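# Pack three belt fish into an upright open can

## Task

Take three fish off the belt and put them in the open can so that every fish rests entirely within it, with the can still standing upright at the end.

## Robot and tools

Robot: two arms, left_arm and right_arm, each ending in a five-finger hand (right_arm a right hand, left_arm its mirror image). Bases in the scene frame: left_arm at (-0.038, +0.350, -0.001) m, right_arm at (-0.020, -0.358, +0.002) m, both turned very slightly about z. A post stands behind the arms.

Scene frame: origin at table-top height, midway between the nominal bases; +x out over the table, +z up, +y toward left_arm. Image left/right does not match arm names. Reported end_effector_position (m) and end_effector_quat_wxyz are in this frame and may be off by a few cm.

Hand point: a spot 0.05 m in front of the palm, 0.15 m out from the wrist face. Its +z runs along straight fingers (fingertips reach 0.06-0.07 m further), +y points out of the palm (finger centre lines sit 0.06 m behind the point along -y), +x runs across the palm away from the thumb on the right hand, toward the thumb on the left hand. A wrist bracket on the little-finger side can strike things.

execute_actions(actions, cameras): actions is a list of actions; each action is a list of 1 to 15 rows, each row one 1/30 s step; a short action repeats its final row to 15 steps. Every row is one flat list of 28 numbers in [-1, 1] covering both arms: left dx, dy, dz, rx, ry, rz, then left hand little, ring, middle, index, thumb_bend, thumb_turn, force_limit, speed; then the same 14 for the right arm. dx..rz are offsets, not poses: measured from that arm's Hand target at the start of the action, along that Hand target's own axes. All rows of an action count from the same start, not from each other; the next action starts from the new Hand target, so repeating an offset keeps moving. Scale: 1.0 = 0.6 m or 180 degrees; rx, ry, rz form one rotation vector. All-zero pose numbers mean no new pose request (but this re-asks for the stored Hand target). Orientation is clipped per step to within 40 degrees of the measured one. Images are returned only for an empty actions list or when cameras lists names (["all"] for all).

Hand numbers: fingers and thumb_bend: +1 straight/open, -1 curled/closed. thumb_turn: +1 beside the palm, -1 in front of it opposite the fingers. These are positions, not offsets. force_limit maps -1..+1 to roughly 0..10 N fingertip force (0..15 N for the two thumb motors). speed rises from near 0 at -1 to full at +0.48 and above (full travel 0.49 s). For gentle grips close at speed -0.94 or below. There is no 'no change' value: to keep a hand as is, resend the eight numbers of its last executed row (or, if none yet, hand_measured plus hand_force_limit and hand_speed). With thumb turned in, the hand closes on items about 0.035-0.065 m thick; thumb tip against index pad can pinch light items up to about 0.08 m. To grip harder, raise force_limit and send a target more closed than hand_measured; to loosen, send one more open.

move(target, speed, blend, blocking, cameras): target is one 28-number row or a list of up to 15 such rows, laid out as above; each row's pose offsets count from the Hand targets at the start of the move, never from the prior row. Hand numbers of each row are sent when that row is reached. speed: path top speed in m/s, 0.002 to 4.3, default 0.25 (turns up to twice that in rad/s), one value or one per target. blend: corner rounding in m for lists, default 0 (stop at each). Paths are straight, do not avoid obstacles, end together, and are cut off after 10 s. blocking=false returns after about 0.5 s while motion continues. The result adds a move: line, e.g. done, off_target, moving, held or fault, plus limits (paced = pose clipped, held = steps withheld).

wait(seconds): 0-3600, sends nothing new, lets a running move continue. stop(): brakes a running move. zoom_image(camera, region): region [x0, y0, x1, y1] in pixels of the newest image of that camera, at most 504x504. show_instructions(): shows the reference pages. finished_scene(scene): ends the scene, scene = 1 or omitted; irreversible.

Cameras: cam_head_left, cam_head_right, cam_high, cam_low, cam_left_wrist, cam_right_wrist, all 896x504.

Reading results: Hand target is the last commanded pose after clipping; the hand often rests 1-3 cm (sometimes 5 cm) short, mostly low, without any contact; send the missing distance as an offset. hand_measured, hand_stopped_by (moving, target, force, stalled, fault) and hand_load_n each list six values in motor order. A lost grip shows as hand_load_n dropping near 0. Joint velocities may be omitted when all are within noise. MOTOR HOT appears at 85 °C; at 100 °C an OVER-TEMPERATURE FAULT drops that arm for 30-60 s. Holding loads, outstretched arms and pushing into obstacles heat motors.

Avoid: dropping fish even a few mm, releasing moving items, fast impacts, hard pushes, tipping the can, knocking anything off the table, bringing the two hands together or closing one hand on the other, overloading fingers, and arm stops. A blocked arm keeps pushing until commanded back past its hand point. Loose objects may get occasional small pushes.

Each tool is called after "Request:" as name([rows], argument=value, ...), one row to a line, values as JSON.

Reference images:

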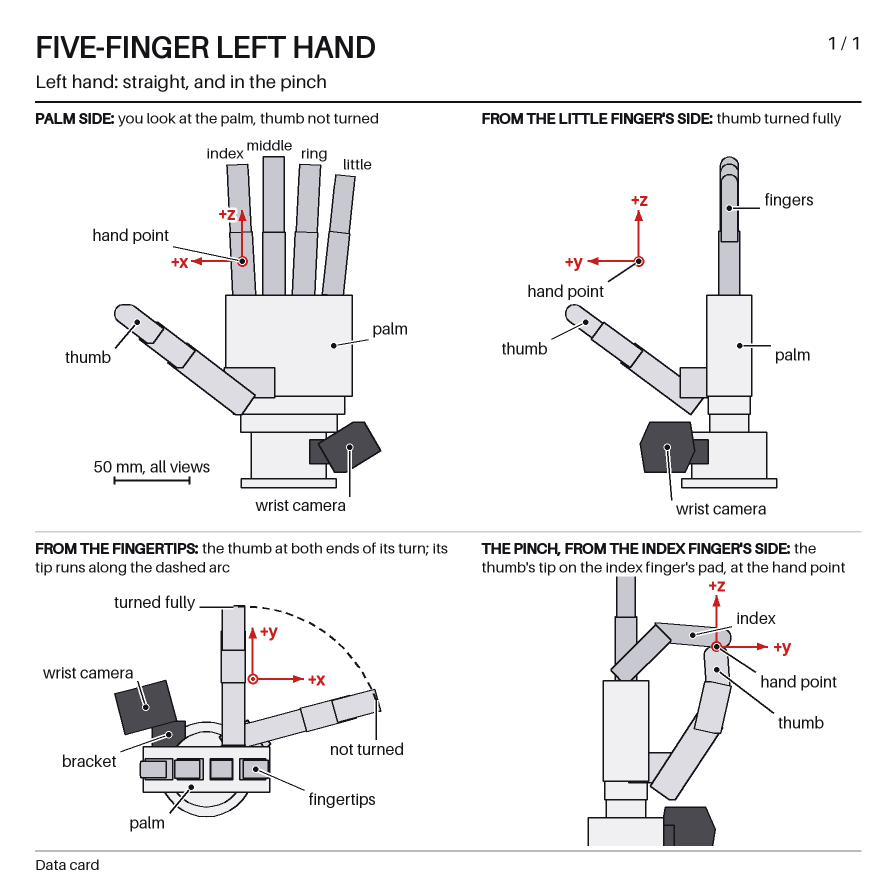

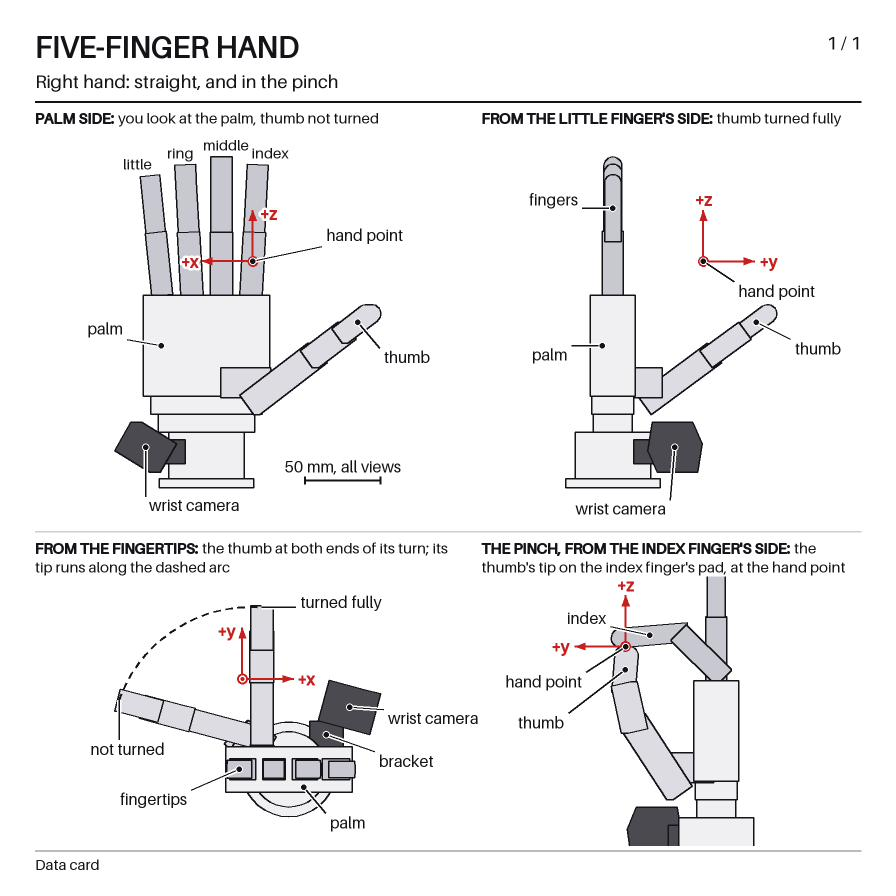

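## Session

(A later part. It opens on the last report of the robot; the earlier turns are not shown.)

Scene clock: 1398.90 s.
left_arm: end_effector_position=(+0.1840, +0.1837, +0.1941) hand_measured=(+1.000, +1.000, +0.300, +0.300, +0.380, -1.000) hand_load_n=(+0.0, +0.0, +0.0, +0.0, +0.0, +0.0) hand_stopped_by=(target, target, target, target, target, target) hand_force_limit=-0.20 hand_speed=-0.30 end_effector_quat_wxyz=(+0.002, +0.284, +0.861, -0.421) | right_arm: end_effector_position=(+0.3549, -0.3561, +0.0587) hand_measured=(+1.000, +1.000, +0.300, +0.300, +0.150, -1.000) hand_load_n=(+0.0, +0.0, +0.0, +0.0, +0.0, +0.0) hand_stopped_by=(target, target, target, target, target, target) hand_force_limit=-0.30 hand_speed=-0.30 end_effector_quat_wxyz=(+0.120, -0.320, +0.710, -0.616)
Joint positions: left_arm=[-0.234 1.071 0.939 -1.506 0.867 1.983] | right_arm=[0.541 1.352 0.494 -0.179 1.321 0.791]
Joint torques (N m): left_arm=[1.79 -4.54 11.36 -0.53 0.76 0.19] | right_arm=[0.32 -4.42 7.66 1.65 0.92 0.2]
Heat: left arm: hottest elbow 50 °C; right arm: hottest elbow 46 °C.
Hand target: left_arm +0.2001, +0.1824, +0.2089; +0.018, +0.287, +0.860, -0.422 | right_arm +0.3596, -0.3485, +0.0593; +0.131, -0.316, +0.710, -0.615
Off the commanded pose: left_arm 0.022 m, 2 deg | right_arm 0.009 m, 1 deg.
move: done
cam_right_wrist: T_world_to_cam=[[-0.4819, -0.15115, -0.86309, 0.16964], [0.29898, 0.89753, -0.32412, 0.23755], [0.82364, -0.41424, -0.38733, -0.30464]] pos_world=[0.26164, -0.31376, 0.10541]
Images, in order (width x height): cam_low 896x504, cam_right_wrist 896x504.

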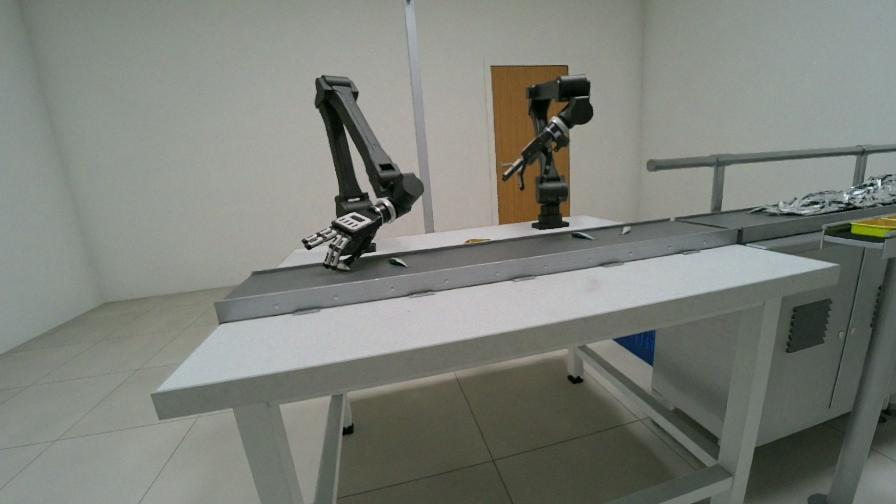

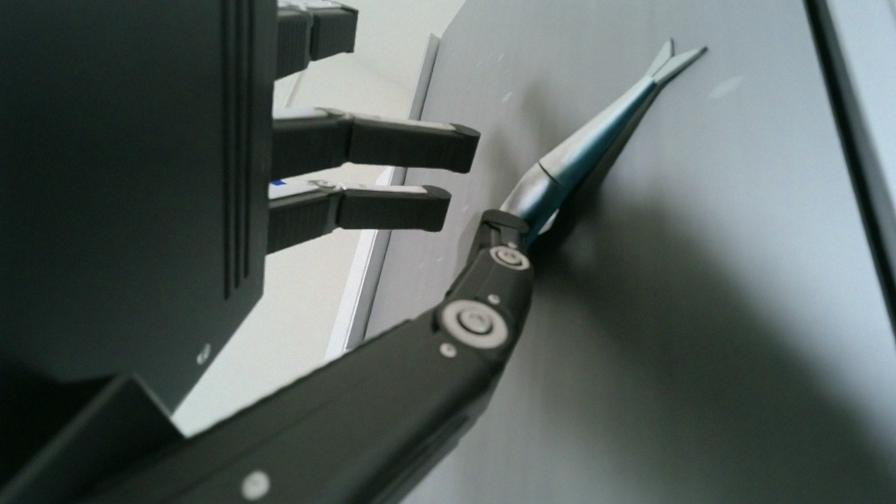

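Request:
move(target=[0,0,0,0,0,0,1,1,0.3,0.3,0.38,-1,-0.2,-0.3,0.0125,0.0232,0.0022,0,0,0,1,1,0.3,0.3,0.15,-1,-0.3,-0.3], speed=0.04, cameras=["cam_right_wrist","cam_low"])

Request:
zoom_image(camera="cam_low", region=[300, 220, 380, 280])

Scene clock: 1406.93 s.
left_arm: end_effector_position=(+0.1840, +0.1837, +0.1941) hand_measured=(+1.000, +1.000, +0.300, +0.300, +0.380, -1.000) hand_load_n=(+0.0, +0.0, +0.0, +0.0, +0.0, +0.0) hand_stopped_by=(target, target, target, target, target, target) hand_force_limit=-0.20 hand_speed=-0.30 end_effector_quat_wxyz=(+0.002, +0.284, +0.861, -0.421) | right_arm: end_effector_position=(+0.3511, -0.3581, +0.0504) hand_measured=(+1.000, +1.000, +0.300, +0.300, +0.150, -1.000) hand_load_n=(+0.0, +0.0, +0.0, +0.0, +0.0, +0.0) hand_stopped_by=(target, target, target, target, target, target) hand_force_limit=-0.30 hand_speed=-0.30 end_effector_quat_wxyz=(+0.125, -0.315, +0.712, -0.615)
Joint positions: left_arm=[-0.234 1.071 0.939 -1.506 0.867 1.983] | right_arm=[0.541 1.365 0.468 -0.127 1.321 0.794]
Joint torques (N m): left_arm=[2.08 -4.48 11.33 -0.58 0.74 0.18] | right_arm=[0.38 -4.37 6.31 1.62 0.9 0.17]
Heat: left arm: hottest elbow 50 °C; right arm: hottest elbow 45 °C.
Hand target: left_arm +0.2001, +0.1824, +0.2089; +0.018, +0.287, +0.860, -0.422 | right_arm +0.3506, -0.3535, +0.0472; +0.131, -0.316, +0.710, -0.615
Off the commanded pose: left_arm 0.022 m, 2 deg | right_arm 0.006 m, 1 deg.
move: done
cam_right_wrist: T_world_to_cam=[[-0.47046, -0.14462, -0.87049, 0.15901], [0.30365, 0.8997, -0.31359, 0.23638], [0.82853, -0.41185, -0.37936, -0.30684]] pos_world=[0.25726, -0.31605, 0.09614]
Images, in order (width x height): cam_low 896x504, cam_right_wrist 896x504.

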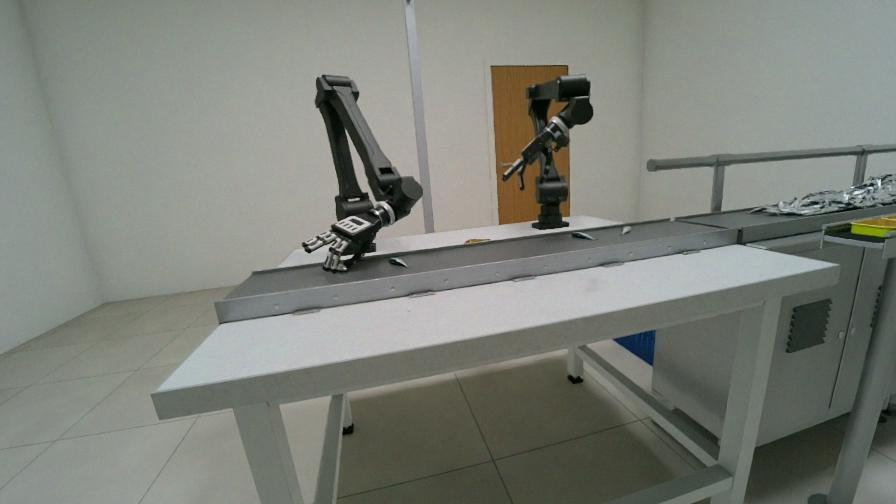

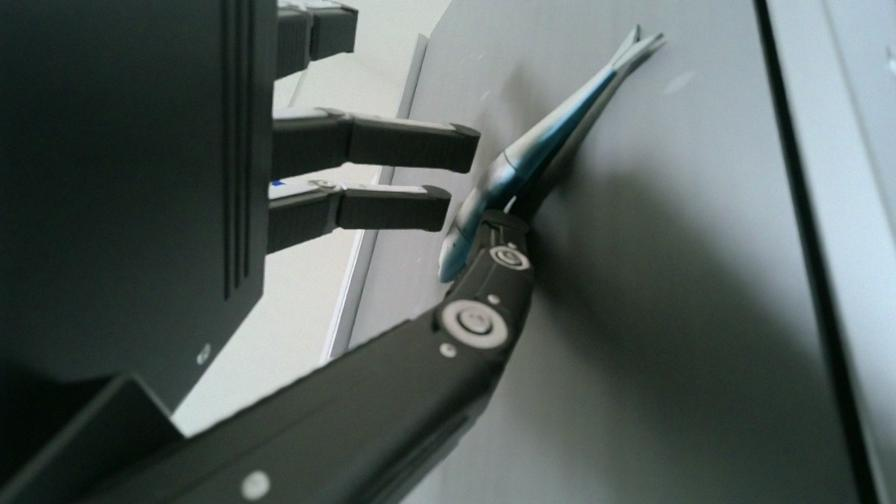

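Scaled by 6.300.

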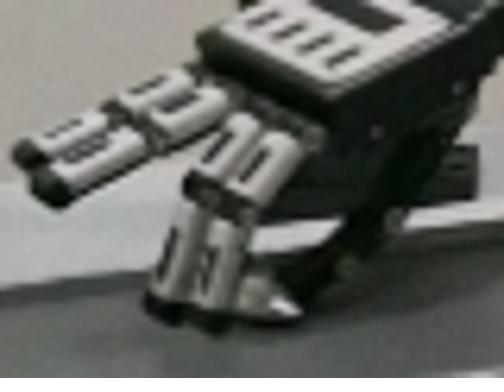

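Request:
move(target=[0,0,0,0,0,0,1,1,0.3,0.3,0.38,-1,-0.2,-0.3,0.01,0.0075,-0.0003,0,0,0,1,1,0.3,0.3,0.15,-1,-0.3,-0.3], speed=0.04, cameras=["cam_right_wrist","cam_low"])

Request:
zoom_image(camera="cam_low", region=[300, 220, 380, 280])

Scene clock: 1413.47 s.
left_arm: end_effector_position=(+0.1840, +0.1837, +0.1941) hand_measured=(+1.000, +1.000, +0.300, +0.300, +0.380, -1.000) hand_load_n=(+0.0, +0.0, +0.0, +0.0, +0.0, +0.0) hand_stopped_by=(target, target, target, target, target, target) hand_force_limit=-0.20 hand_speed=-0.30 end_effector_quat_wxyz=(+0.002, +0.284, +0.861, -0.421) | right_arm: end_effector_position=(+0.3468, -0.3607, +0.0471) hand_measured=(+1.000, +1.000, +0.300, +0.300, +0.150, -1.000) hand_load_n=(+0.0, -0.5, +0.0, +0.0, -1.0, +0.0) hand_stopped_by=(target, target, target, target, target, target) hand_force_limit=-0.30 hand_speed=-0.30 end_effector_quat_wxyz=(+0.125, -0.314, +0.711, -0.616)
Joint positions: left_arm=[-0.234 1.071 0.939 -1.506 0.867 1.983] | right_arm=[0.541 1.365 0.452 -0.109 1.324 0.794]
Joint torques (N m): left_arm=[2.14 -5.07 11.48 -0.54 0.76 0.17] | right_arm=[0.44 -4.89 5.74 1.65 0.8 0.14]
Heat: left arm: hottest elbow 50 °C; right arm: hottest elbow 44 °C.
Hand target: left_arm +0.2001, +0.1824, +0.2089; +0.018, +0.287, +0.860, -0.422 | right_arm +0.3446, -0.3569, +0.0442; +0.131, -0.316, +0.710, -0.615
Off the commanded pose: left_arm 0.022 m, 2 deg | right_arm 0.005 m, 1 deg.
move: done
cam_right_wrist: T_world_to_cam=[[-0.46899, -0.14556, -0.87113, 0.1529], [0.30565, 0.89863, -0.31471, 0.23799], [0.82863, -0.41386, -0.37695, -0.30652]] pos_world=[0.25296, -0.31846, 0.09254]
Images, in order (width x height): cam_low 896x504, cam_right_wrist 896x504.

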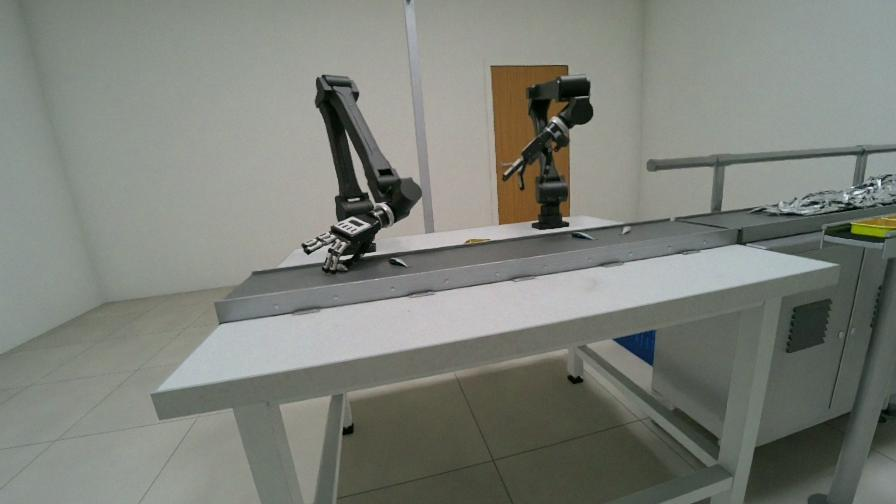

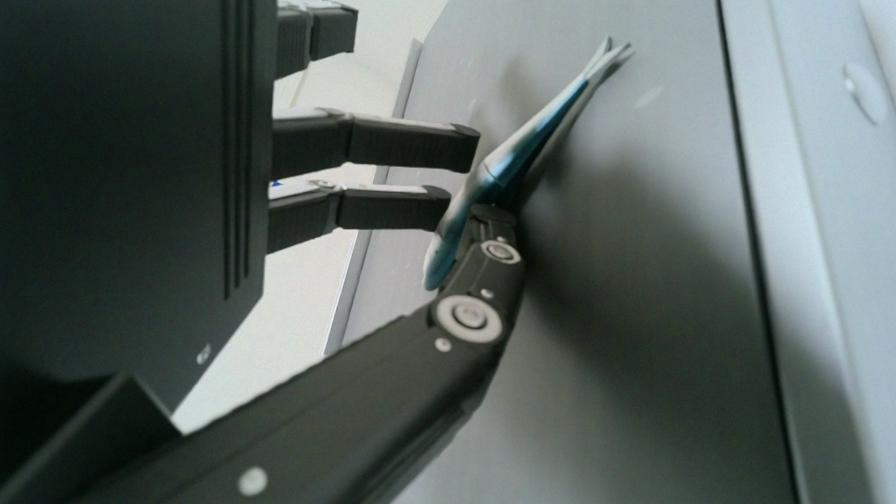

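Scaled by 6.300.

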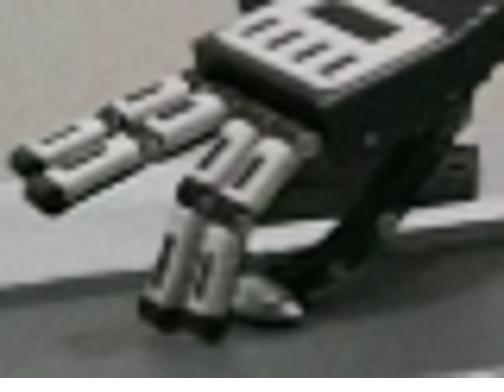

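Request:
move(target=[0,0,0,0,0,0,1,1,0.3,0.3,0.38,-1,-0.2,-0.3,-0.0024,0.0112,0.0024,0,0,0,1,1,0.3,0.3,0.15,-1,-0.3,-0.3], speed=0.04, cameras=[])

Request:
move(target=[0,0,0,0,0,0,1,1,0.3,0.3,0.38,-1,-0.2,-0.3,0,0,0,0,0,0,1,1,-0.35,-0.35,0.15,-1,-0.3,-0.85], speed=0.04, cameras=["cam_right_wrist","cam_low"])

Request:
zoom_image(camera="cam_low", region=[300, 220, 380, 280])

Scene clock: 1422.20 s.
left_arm: end_effector_position=(+0.1840, +0.1837, +0.1941) hand_measured=(+1.000, +1.000, +0.300, +0.300, +0.380, -1.000) hand_load_n=(+0.0, +0.0, +0.0, +0.0, +0.0, +0.0) hand_stopped_by=(target, target, target, target, target, target) hand_force_limit=-0.20 hand_speed=-0.30 end_effector_quat_wxyz=(+0.002, +0.284, +0.861, -0.421) | right_arm: end_effector_position=(+0.3481, -0.3606, +0.0462) hand_measured=(+1.000, +1.000, +0.300, +0.300, +0.150, -1.000) hand_load_n=(+0.0, -0.5, +0.0, +0.0, -1.5, -1.0) hand_stopped_by=(target, target, target, target, target, target) hand_force_limit=-0.30 hand_speed=-0.30 end_effector_quat_wxyz=(+0.131, -0.307, +0.711, -0.618)
Joint positions: left_arm=[-0.234 1.071 0.939 -1.506 0.867 1.983] | right_arm=[0.542 1.373 0.446 -0.08 1.331 0.794]
Joint torques (N m): left_arm=[1.96 -4.95 11.26 -0.46 0.75 0.19] | right_arm=[0.26 -3.6 5.64 1.92 0.51 0.15]
Heat: left arm: hottest elbow 51 °C; right arm: hottest elbow 42 °C.
Hand target: left_arm +0.2001, +0.1824, +0.2089; +0.018, +0.287, +0.860, -0.422 | right_arm +0.3446, -0.3567, +0.0372; +0.131, -0.316, +0.710, -0.615
Off the commanded pose: left_arm 0.022 m, 2 deg | right_arm 0.010 m, 1 deg.
move: done

Scene clock: 1423.27 s.
left_arm: end_effector_position=(+0.1840, +0.1837, +0.1941) hand_measured=(+1.000, +1.000, +0.300, +0.300, +0.380, -1.000) hand_load_n=(+0.0, +0.0, +0.0, -0.5, +0.0, +0.0) hand_stopped_by=(target, target, target, target, target, target) hand_force_limit=-0.20 hand_speed=-0.30 end_effector_quat_wxyz=(+0.002, +0.284, +0.861, -0.421) | right_arm: end_effector_position=(+0.3496, -0.3624, +0.0505) hand_measured=(+1.000, +1.000, -0.018, -0.032, +0.150, -1.000) hand_load_n=(+0.0, +0.0, +4.0, +4.0, +1.5, +0.0) hand_stopped_by=(target, target, force, force, target, target) hand_force_limit=-0.30 hand_speed=-0.85 end_effector_quat_wxyz=(+0.134, -0.297, +0.709, -0.625)
Joint positions: left_arm=[-0.234 1.071 0.939 -1.506 0.867 1.983] | right_arm=[0.542 1.373 0.446 -0.066 1.352 0.797]
Joint torques (N m): left_arm=[1.85 -4.78 11.33 -0.61 0.77 0.17] | right_arm=[0.26 -3.78 5.64 1.11 -0.23 0.12]
Heat: left arm: hottest elbow 51 °C; right arm: hottest elbow 42 °C.
Hand target: left_arm +0.2001, +0.1824, +0.2089; +0.018, +0.287, +0.860, -0.422 | right_arm +0.3447, -0.3567, +0.0372; +0.131, -0.316, +0.710, -0.615
Off the commanded pose: left_arm 0.022 m, 2 deg | right_arm 0.015 m, 3 deg.
move: done
cam_right_wrist: T_world_to_cam=[[-0.4362, -0.14339, -0.88835, 0.14708], [0.33127, 0.8923, -0.30669, 0.22807], [0.83665, -0.42806, -0.34172, -0.31793]] pos_world=[0.2546, -0.31851, 0.09196]
Images, in order (width x height): cam_low 896x504, cam_right_wrist 896x504.

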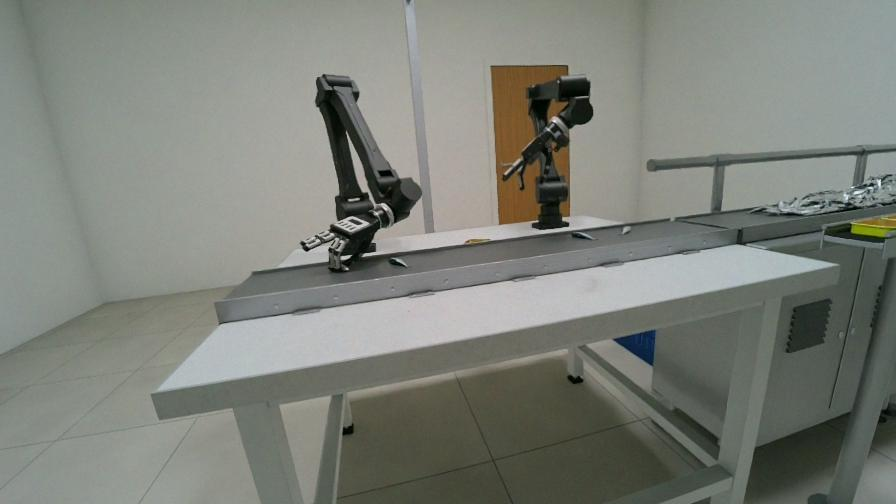

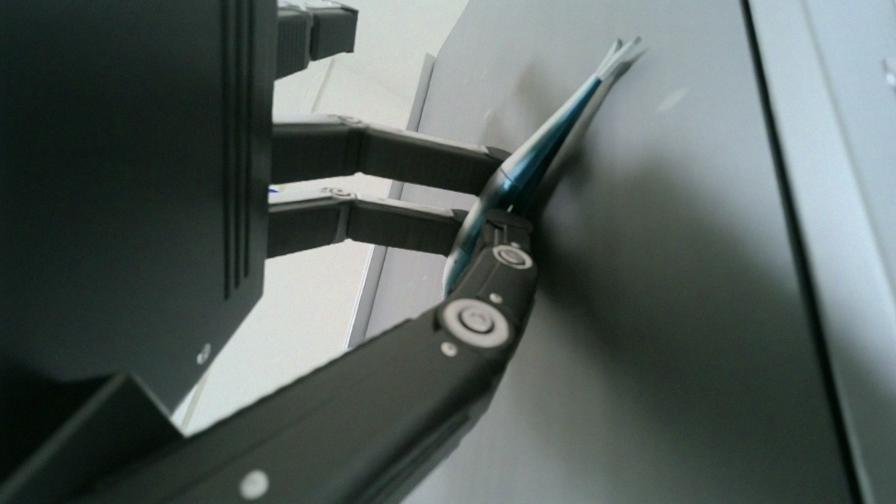

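Scaled by 6.300.

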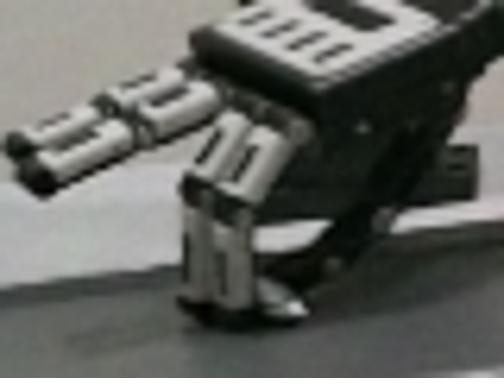

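Request:
move(target=[0,0,0,0,0,0,1,1,0.3,0.3,0.38,-1,-0.2,-0.3,0,0,0,0,0,0,1,1,-0.25,-0.25,0.15,-1,-0.15,-0.9], speed=0.04, cameras=["cam_right_wrist"])

Scene clock: 1434.73 s.
left_arm: end_effector_position=(+0.1840, +0.1837, +0.1941) hand_measured=(+1.000, +1.000, +0.300, +0.300, +0.380, -1.000) hand_load_n=(+0.0, +0.0, +0.0, +0.0, +0.0, +0.0) hand_stopped_by=(target, target, target, target, target, target) hand_force_limit=-0.20 hand_speed=-0.30 end_effector_quat_wxyz=(+0.002, +0.284, +0.861, -0.421) | right_arm: end_effector_position=(+0.3496, -0.3624, +0.0505) hand_measured=(+1.000, +1.000, -0.024, -0.038, +0.150, -1.000) hand_load_n=(+0.0, +0.0, +5.0, +4.5, +2.5, +0.0) hand_stopped_by=(target, target, force, force, target, target) hand_force_limit=-0.15 hand_speed=-0.90 end_effector_quat_wxyz=(+0.134, -0.296, +0.709, -0.625)
Joint positions: left_arm=[-0.234 1.071 0.939 -1.506 0.867 1.983] | right_arm=[0.542 1.373 0.446 -0.066 1.352 0.798]
Joint torques (N m): left_arm=[1.9 -5.19 11.48 -0.61 0.76 0.21] | right_arm=[0.21 -3.84 5.59 1.16 -0.25 0.11]
Motor temperatures (°C): left_arm=[25 30 52 25 26 23] | right_arm=[24 26 41 23 27 22]
Heat: left arm: hottest elbow 52 °C; right arm: hottest elbow 41 °C.
Hand target: left_arm +0.2001, +0.1824, +0.2089; +0.018, +0.287, +0.860, -0.422 | right_arm +0.3447, -0.3567, +0.0372; +0.132, -0.316, +0.710, -0.615
Off the commanded pose: left_arm 0.022 m, 2 deg | right_arm 0.015 m, 3 deg.
move: done
cam_right_wrist: T_world_to_cam=[[-0.43557, -0.14316, -0.8887, 0.14702], [0.33177, 0.89224, -0.30634, 0.22789], [0.83678, -0.42827, -0.34114, -0.31808]] pos_world=[0.2546, -0.31851, 0.09196]

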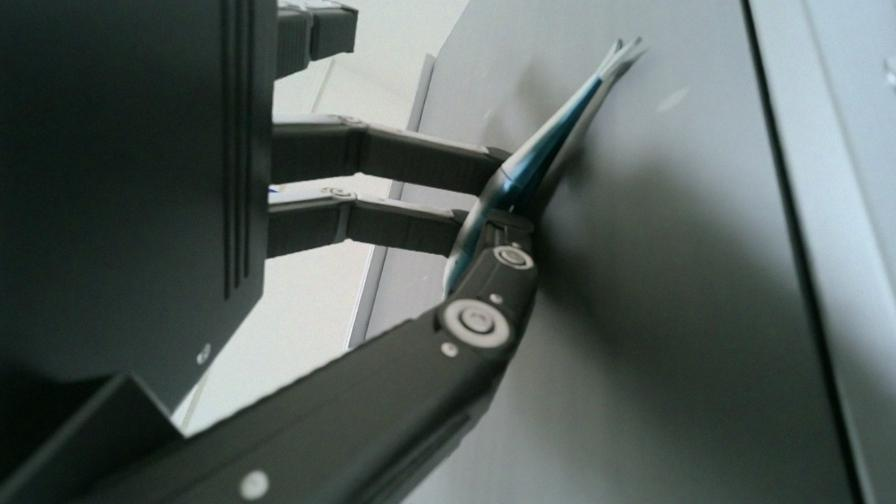

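Request:
move(target=[0,0,0,0,0,0,1,1,0.3,0.3,0.38,-1,-0.2,-0.3,0.0085,-0.0398,-0.0087,0,0,0,1,1,-0.25,-0.25,0.15,-1,-0.15,-0.9], speed=0.03, cameras=["cam_right_wrist","cam_low"])

Request:
zoom_image(camera="cam_low", region=[300, 220, 380, 280])

Scene clock: 1442.77 s.
left_arm: end_effector_position=(+0.1840, +0.1837, +0.1941) hand_measured=(+1.000, +1.000, +0.300, +0.300, +0.380, -1.000) hand_load_n=(+0.0, +0.0, +0.5, +0.0, +0.0, +0.0) hand_stopped_by=(target, target, target, target, target, target) hand_force_limit=-0.20 hand_speed=-0.30 end_effector_quat_wxyz=(+0.002, +0.284, +0.861, -0.421) | right_arm: end_effector_position=(+0.3395, -0.3648, +0.0558) hand_measured=(+1.000, +1.000, -0.024, -0.038, +0.152, -1.000) hand_load_n=(+0.0, +0.0, +4.5, +3.5, +3.5, +0.0) hand_stopped_by=(target, target, force, force, target, target) hand_force_limit=-0.15 hand_speed=-0.90 end_effector_quat_wxyz=(+0.120, -0.316, +0.710, -0.618)
Joint positions: left_arm=[-0.234 1.071 0.939 -1.506 0.867 1.983] | right_arm=[0.542 1.316 0.446 -0.168 1.328 0.798]
Joint torques (N m): left_arm=[2.2 -5.13 11.47 -0.57 0.75 0.15] | right_arm=[0.15 -5.66 8.16 0.99 0.65 0.1]
Heat: left arm: hottest elbow 52 °C; right arm: hottest elbow 40 °C.
Hand target: left_arm +0.2001, +0.1824, +0.2089; +0.018, +0.287, +0.860, -0.422 | right_arm +0.3446, -0.3567, +0.0622; +0.131, -0.316, +0.710, -0.615
Off the commanded pose: left_arm 0.022 m, 2 deg | right_arm 0.011 m, 1 deg.
move: off_target (right_arm)
cam_right_wrist: T_world_to_cam=[[-0.47706, -0.1514, -0.86573, 0.15684], [0.30465, 0.89549, -0.32448, 0.24639], [0.82438, -0.41854, -0.38108, -0.29886]] pos_world=[0.24614, -0.32198, 0.10183]
Images, in order (width x height): cam_low 896x504, cam_right_wrist 896x504.

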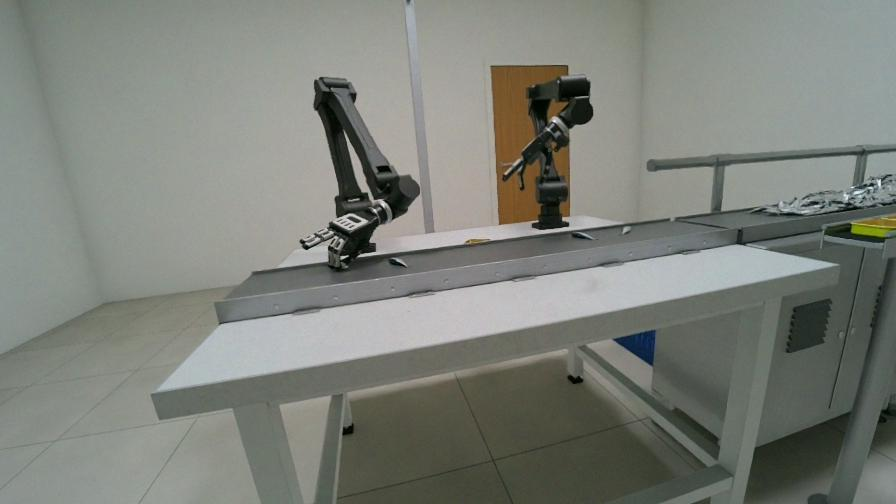

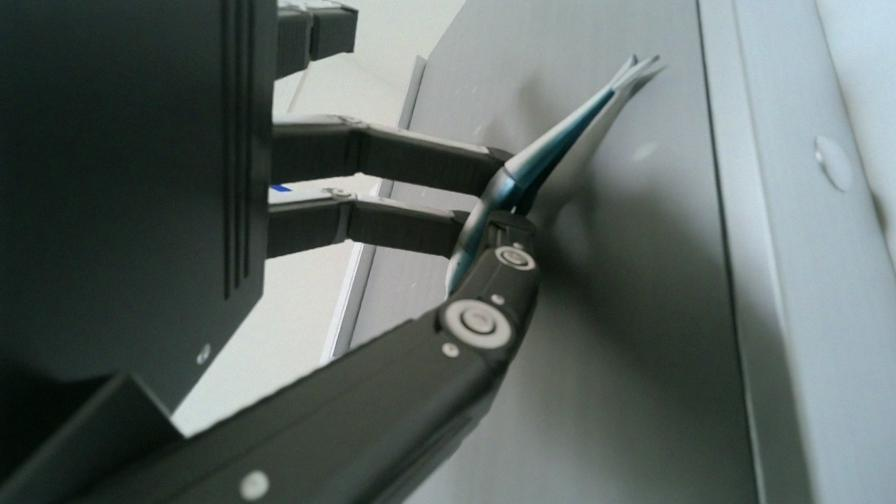

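Scaled by 6.300.

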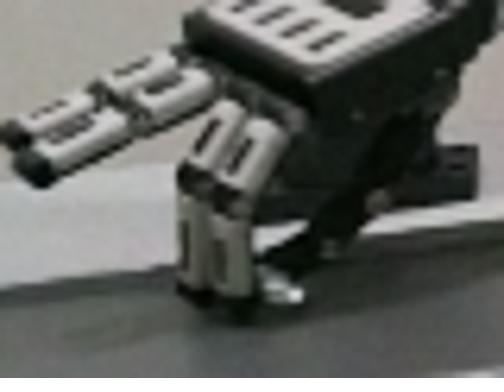

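Request:
move(target=[0,0,0,0,0,0,1,1,0.3,0.3,0.38,-1,-0.2,-0.3,0.0101,-0.0478,-0.0104,0,0,0,1,1,-0.25,-0.25,0.15,-1,-0.15,-0.9], speed=0.03, cameras=["cam_right_wrist","cam_low"])

Request:
zoom_image(camera="cam_low", region=[300, 210, 380, 270])

Scene clock: 1449.67 s.
left_arm: end_effector_position=(+0.1840, +0.1837, +0.1941) hand_measured=(+1.000, +1.000, +0.300, +0.300, +0.380, -1.000) hand_load_n=(+0.0, -0.5, +0.0, +0.0, +0.0, +0.0) hand_stopped_by=(target, target, target, target, target, target) hand_force_limit=-0.20 hand_speed=-0.30 end_effector_quat_wxyz=(+0.002, +0.284, +0.861, -0.421) | right_arm: end_effector_position=(+0.3305, -0.3695, +0.0772) hand_measured=(+1.000, +1.000, -0.024, -0.038, +0.152, -1.000) hand_load_n=(+0.0, +0.0, +4.5, +3.5, +3.5, +0.0) hand_stopped_by=(target, target, force, force, target, target) hand_force_limit=-0.15 hand_speed=-0.90 end_effector_quat_wxyz=(+0.112, -0.323, +0.708, -0.618)
Joint positions: left_arm=[-0.234 1.071 0.939 -1.506 0.867 1.983] | right_arm=[0.542 1.222 0.458 -0.295 1.327 0.798]
Joint torques (N m): left_arm=[2.43 -4.25 11.58 -0.49 0.78 0.16] | right_arm=[0.32 -4.78 10.96 0.9 0.68 0.07]
Heat: left arm: hottest elbow 52 °C; right arm: hottest elbow 40 °C.
Hand target: left_arm +0.2001, +0.1824, +0.2089; +0.018, +0.287, +0.860, -0.422 | right_arm +0.3446, -0.3568, +0.0922; +0.131, -0.316, +0.710, -0.615
Off the commanded pose: left_arm 0.022 m, 2 deg | right_arm 0.024 m, 2 deg.
move: off_target (right_arm)
cam_right_wrist: T_world_to_cam=[[-0.4937, -0.16, -0.85479, 0.17182], [0.29805, 0.89227, -0.33916, 0.26237], [0.81696, -0.42221, -0.39282, -0.28322]] pos_world=[0.23801, -0.3262, 0.1246]
Images, in order (width x height): cam_low 896x504, cam_right_wrist 896x504.

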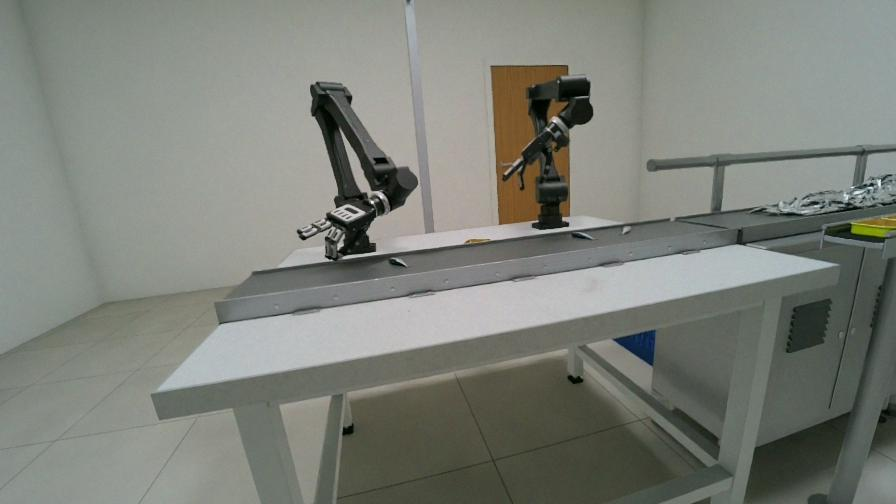

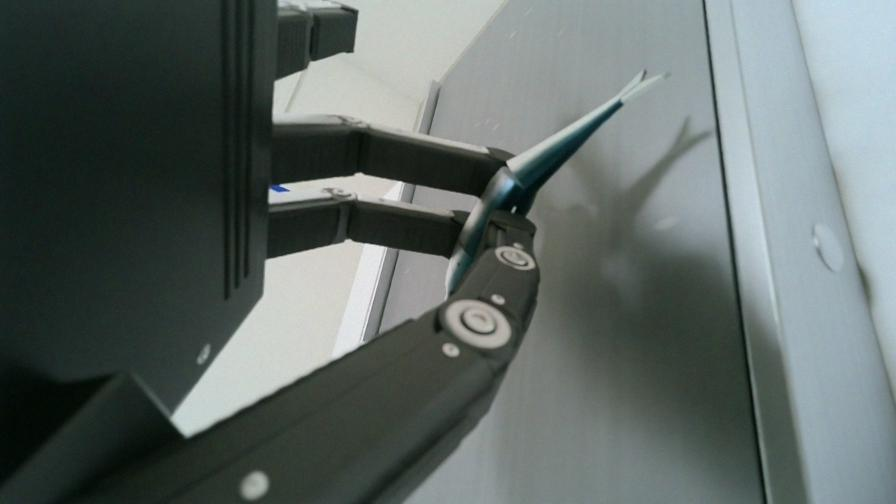

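Scaled by 6.300.

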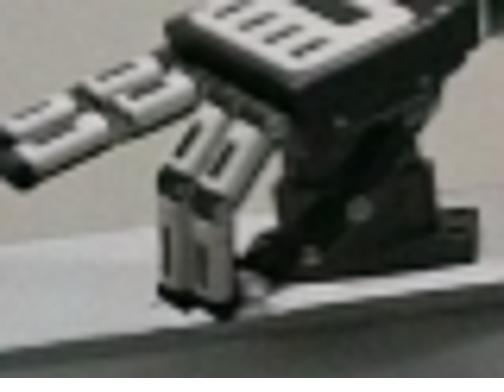

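Request:
move(target=[-0.0832,0.1408,-0.121,0.0202,-0.403,-0.2268,1,1,0.3,0.3,0.38,-1,-0.2,-0.3,0.027,-0.1275,-0.0277,0,0,0,1,1,-0.25,-0.25,0.15,-1,-0.15,-0.9], speed=0.15, cameras=["cam_right_wrist","cam_head_right"])

Request:
zoom_image(camera="cam_head_right", region=[340, 310, 420, 385])

Scene clock: 1498.33 s.
left_arm: end_effector_position=(+0.3026, +0.2569, +0.2092) hand_measured=(+1.000, +1.000, +0.300, +0.300, +0.380, -1.000) hand_load_n=(+0.0, +0.0, +0.0, +0.0, +0.0, +0.0) hand_stopped_by=(target, target, target, target, target, target) hand_force_limit=-0.20 hand_speed=-0.30 end_effector_quat_wxyz=(+0.365, -0.313, +0.715, -0.507) | right_arm: end_effector_position=(+0.3320, -0.3687, +0.1517) hand_measured=(+1.000, +1.000, -0.024, -0.038, +0.152, -1.000) hand_load_n=(+0.0, +0.0, +4.5, +3.5, +3.5, +0.0) hand_stopped_by=(target, target, force, force, target, target) hand_force_limit=-0.15 hand_speed=-0.90 end_effector_quat_wxyz=(+0.109, -0.325, +0.707, -0.618)
Joint positions: left_arm=[0.079 0.618 0.435 -0.082 0.576 0.358] | right_arm=[0.542 1.056 0.585 -0.596 1.327 0.798]
Joint torques (N m): left_arm=[-0.03 -2.67 8.57 2.35 -0.03 0.03] | right_arm=[0.15 -4.19 13.12 0.92 0.68 0.07]
Heat: left arm: hottest elbow 54 °C; right arm: hottest elbow 45 °C.
Hand target: left_arm +0.3002, +0.2525, +0.2088; +0.366, -0.309, +0.713, -0.512 | right_arm +0.3446, -0.3568, +0.1720; +0.131, -0.316, +0.710, -0.615
Off the commanded pose: left_arm 0.005 m, 1 deg | right_arm 0.027 m, 3 deg.
move: off_target (right_arm)
cam_right_wrist: T_world_to_cam=[[-0.49918, -0.16292, -0.85105, 0.23654], [0.29585, 0.8911, -0.34411, 0.28746], [0.81443, -0.42355, -0.39662, -0.254]] pos_world=[0.2399, -0.3252, 0.19949]
Images, in order (width x height): cam_head_right 896x504, cam_right_wrist 896x504.

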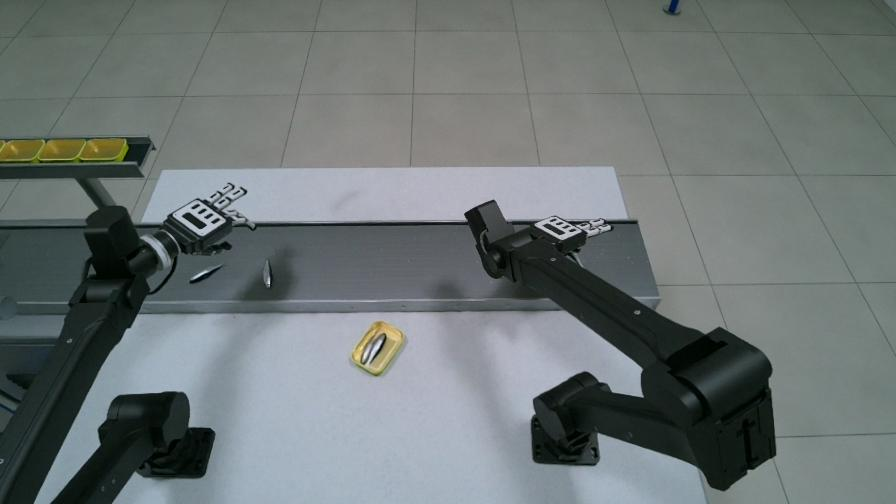

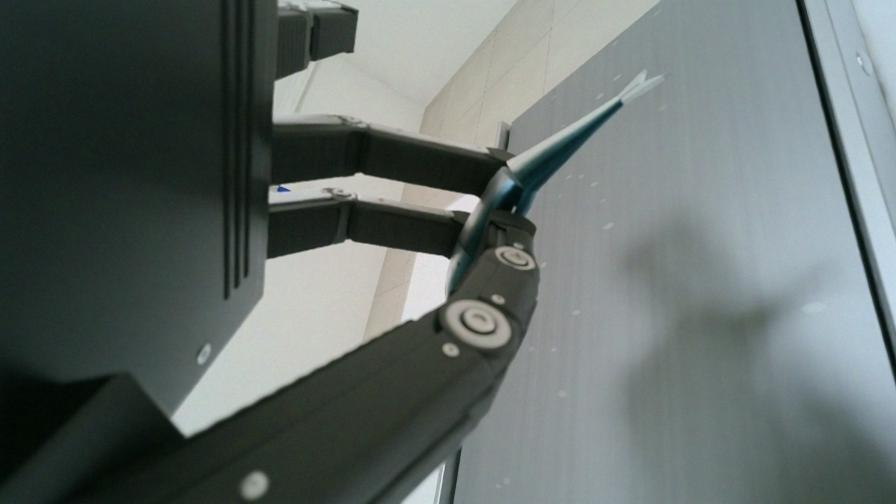

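Scaled by 6.300.

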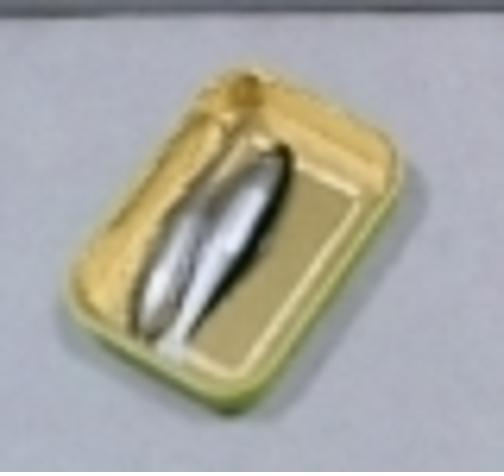

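Request:
move(target=[0,0,0,0,0,0,1,1,0.3,0.3,0.38,-1,-0.2,-0.3,-0.1392,0.1323,-0.6835,0.0856,-0.5639,-0.3276,1,1,-0.25,-0.25,0.15,-1,-0.15,-0.9], speed=0.16, cameras=["cam_right_wrist","cam_head_right","cam_low","cam_high"])

Scene clock: 1526.70 s.
left_arm: end_effector_position=(+0.3025, +0.2568, +0.2092) hand_measured=(+1.000, +1.000, +0.300, +0.300, +0.380, -1.000) hand_load_n=(+0.0, +0.0, +0.0, +0.0, +0.0, +0.0) hand_stopped_by=(target, target, target, target, target, target) hand_force_limit=-0.20 hand_speed=-0.30 end_effector_quat_wxyz=(+0.365, -0.313, +0.715, -0.507) | right_arm: end_effector_position=(+0.1470, +0.0003, +0.1416) hand_measured=(+1.000, +1.000, -0.024, -0.038, +0.152, -1.000) hand_load_n=(+0.0, +0.0, +4.0, +3.0, +3.0, +0.0) hand_stopped_by=(target, target, force, force, target, target) hand_force_limit=-0.15 hand_speed=-0.90 end_effector_quat_wxyz=(-0.340, +0.913, -0.075, +0.213)
Joint positions: left_arm=[0.079 0.618 0.435 -0.082 0.576 0.357] | right_arm=[1.26 1.028 0.715 -0.451 0.201 -0.289]
Joint torques (N m): left_arm=[-0.21 -2.26 8.65 2.4 0.01 -0.04] | right_arm=[0.09 -3.43 14.86 2.21 0.06 -0.06]
Motor temperatures (°C): left_arm=[25 29 53 25 25 23] | right_arm=[24 26 47 23 27 22]
Heat: left arm: hottest elbow 53 °C; right arm: hottest elbow 47 °C.
Hand target: left_arm +0.3002, +0.2525, +0.2088; +0.366, -0.309, +0.713, -0.512 | right_arm +0.1497, +0.0218, +0.1646; -0.362, +0.904, -0.063, +0.218
Off the commanded pose: left_arm 0.005 m, 1 deg | right_arm 0.032 m, 3 deg.
move: off_target (right_arm)
cam_right_wrist: T_world_to_cam=[[0.26287, -0.78527, -0.56058, 0.04271], [-0.9642, -0.23491, -0.12306, 0.16429], [-0.03505, 0.57286, -0.8189, 0.23332]] pos_world=[0.15536, -0.06153, 0.23523]
Images, in order (width x height): cam_head_right 896x504, cam_high 896x504, cam_low 896x504, cam_right_wrist 896x504.

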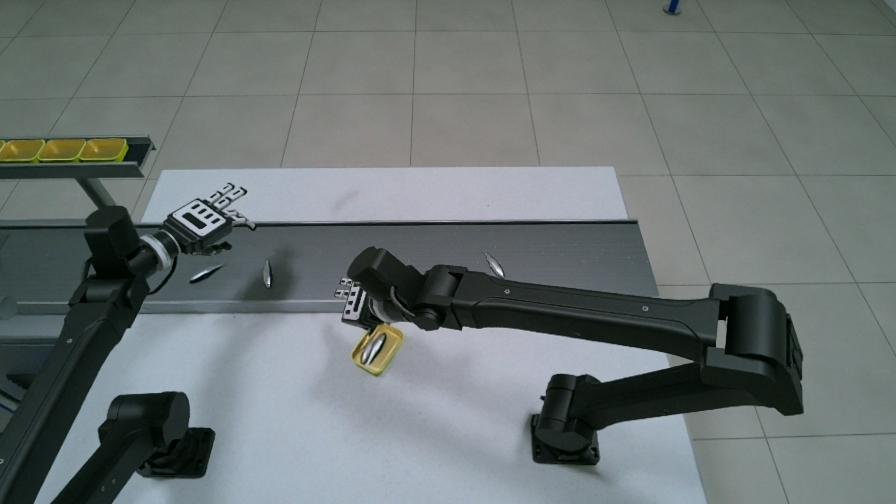

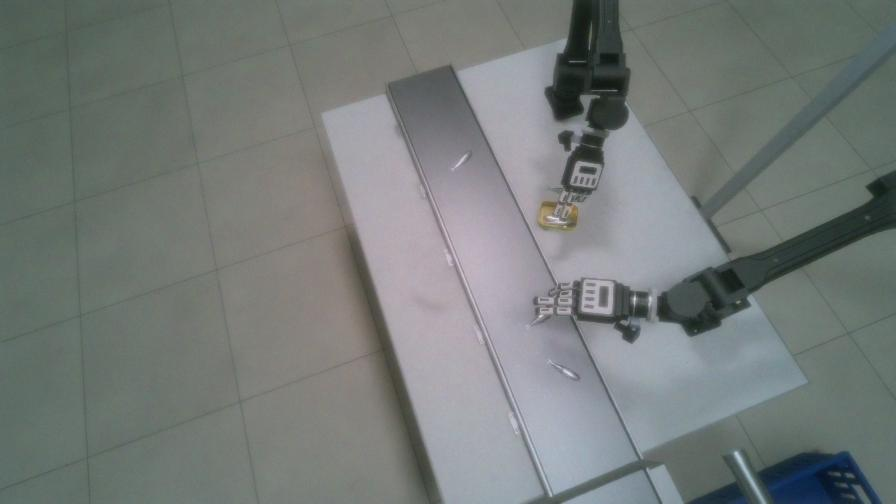

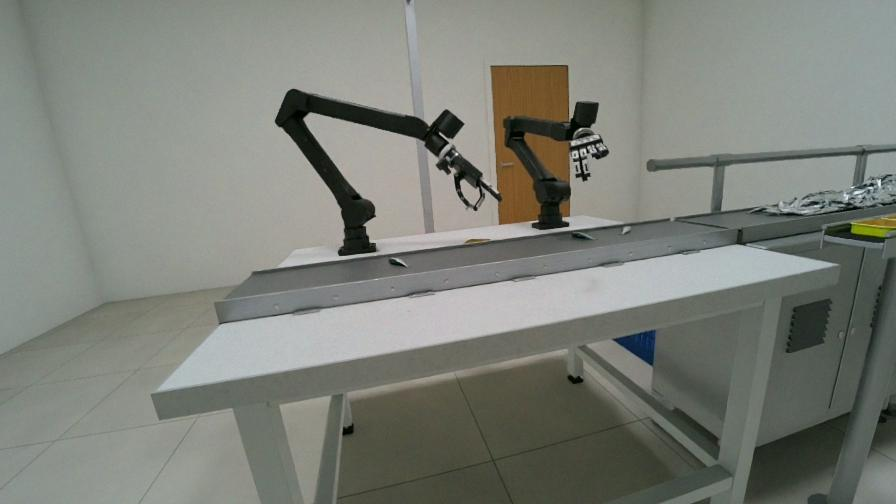

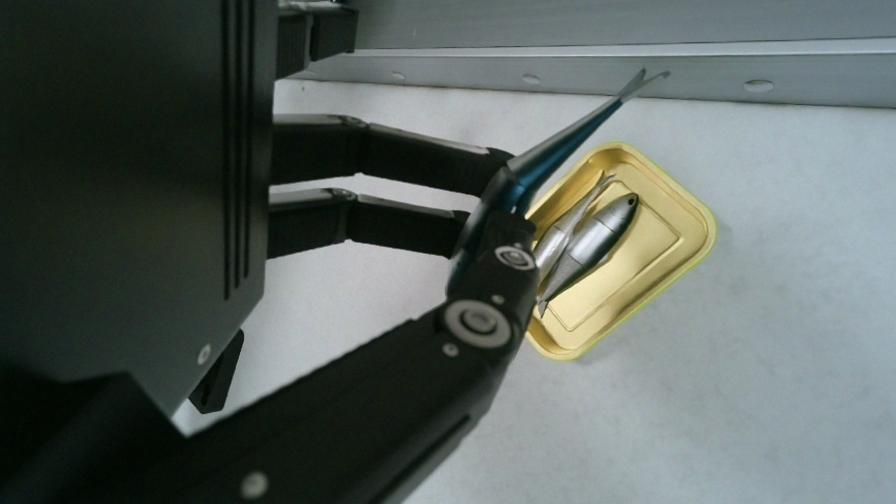

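Request:
zoom_image(camera="cam_right_wrist", region=[440, 40, 740, 380])

Scaled by 1.482.

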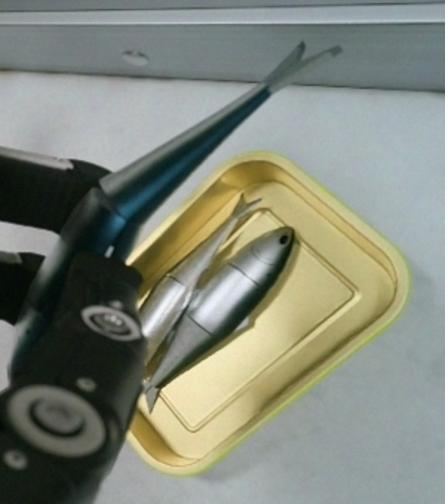

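Request:
move(target=[0,0,0,0,0,0,1,1,0.3,0.3,0.38,-1,-0.2,-0.3,-0.0457,0.0502,0.0387,0,0,0,1,1,-0.25,-0.25,0.15,-1,-0.15,-0.9], speed=0.06, cameras=["cam_right_wrist"])

Request:
zoom_image(camera="cam_right_wrist", region=[440, 40, 780, 380])

Scene clock: 1559.90 s.
left_arm: end_effector_position=(+0.3025, +0.2568, +0.2092) hand_measured=(+1.000, +1.000, +0.300, +0.300, +0.380, -1.000) hand_load_n=(+0.0, +0.0, +0.0, +0.0, +0.0, +0.0) hand_stopped_by=(target, target, target, target, target, target) hand_force_limit=-0.20 hand_speed=-0.30 end_effector_quat_wxyz=(+0.365, -0.313, +0.715, -0.507) | right_arm: end_effector_position=(+0.1414, +0.0170, +0.1219) hand_measured=(+1.000, +1.000, -0.024, -0.038, +0.152, -1.000) hand_load_n=(+0.0, +0.0, +4.5, +3.0, +3.0, +0.0) hand_stopped_by=(target, target, force, force, target, target) hand_force_limit=-0.15 hand_speed=-0.90 end_effector_quat_wxyz=(-0.358, +0.905, -0.063, +0.220)
Joint positions: left_arm=[0.079 0.618 0.435 -0.082 0.576 0.357] | right_arm=[1.298 1.072 0.671 -0.323 0.222 -0.289]
Joint torques (N m): left_arm=[-0.03 -1.73 8.61 2.36 -0.01 0.02] | right_arm=[0.21 -3.72 9.89 2.43 0.34 0.18]
Heat: left arm: hottest elbow 52 °C; right arm: hottest elbow 51 °C.
Hand target: left_arm +0.3002, +0.2525, +0.2088; +0.366, -0.309, +0.713, -0.512 | right_arm +0.1366, +0.0219, +0.1196; -0.362, +0.904, -0.063, +0.218
Off the commanded pose: left_arm 0.005 m, 1 deg | right_arm 0.007 m, 1 deg.
move: done
cam_right_wrist: T_world_to_cam=[[0.29563, -0.76091, -0.57759, 0.04334], [-0.95495, -0.25188, -0.15695, 0.16337], [-0.02606, 0.59797, -0.8011, 0.20361]] pos_world=[0.1485, -0.04763, 0.21379]

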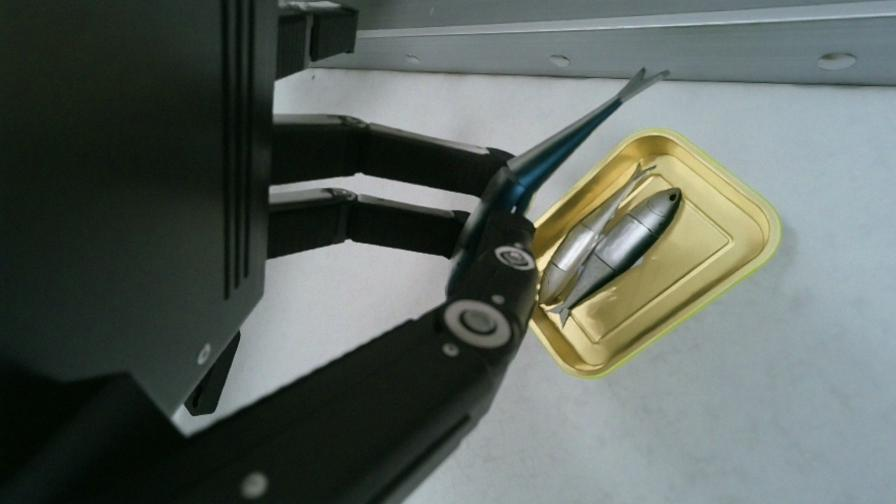

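Scaled by 1.482.

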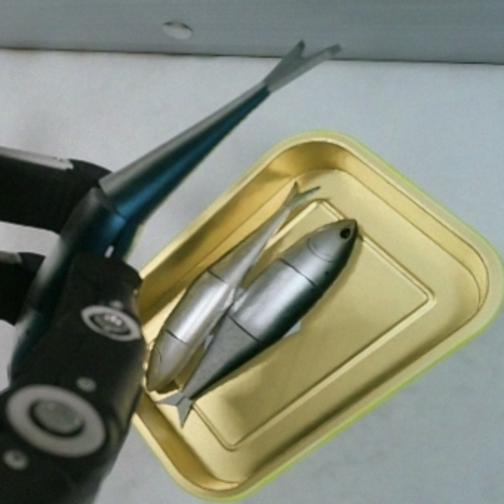

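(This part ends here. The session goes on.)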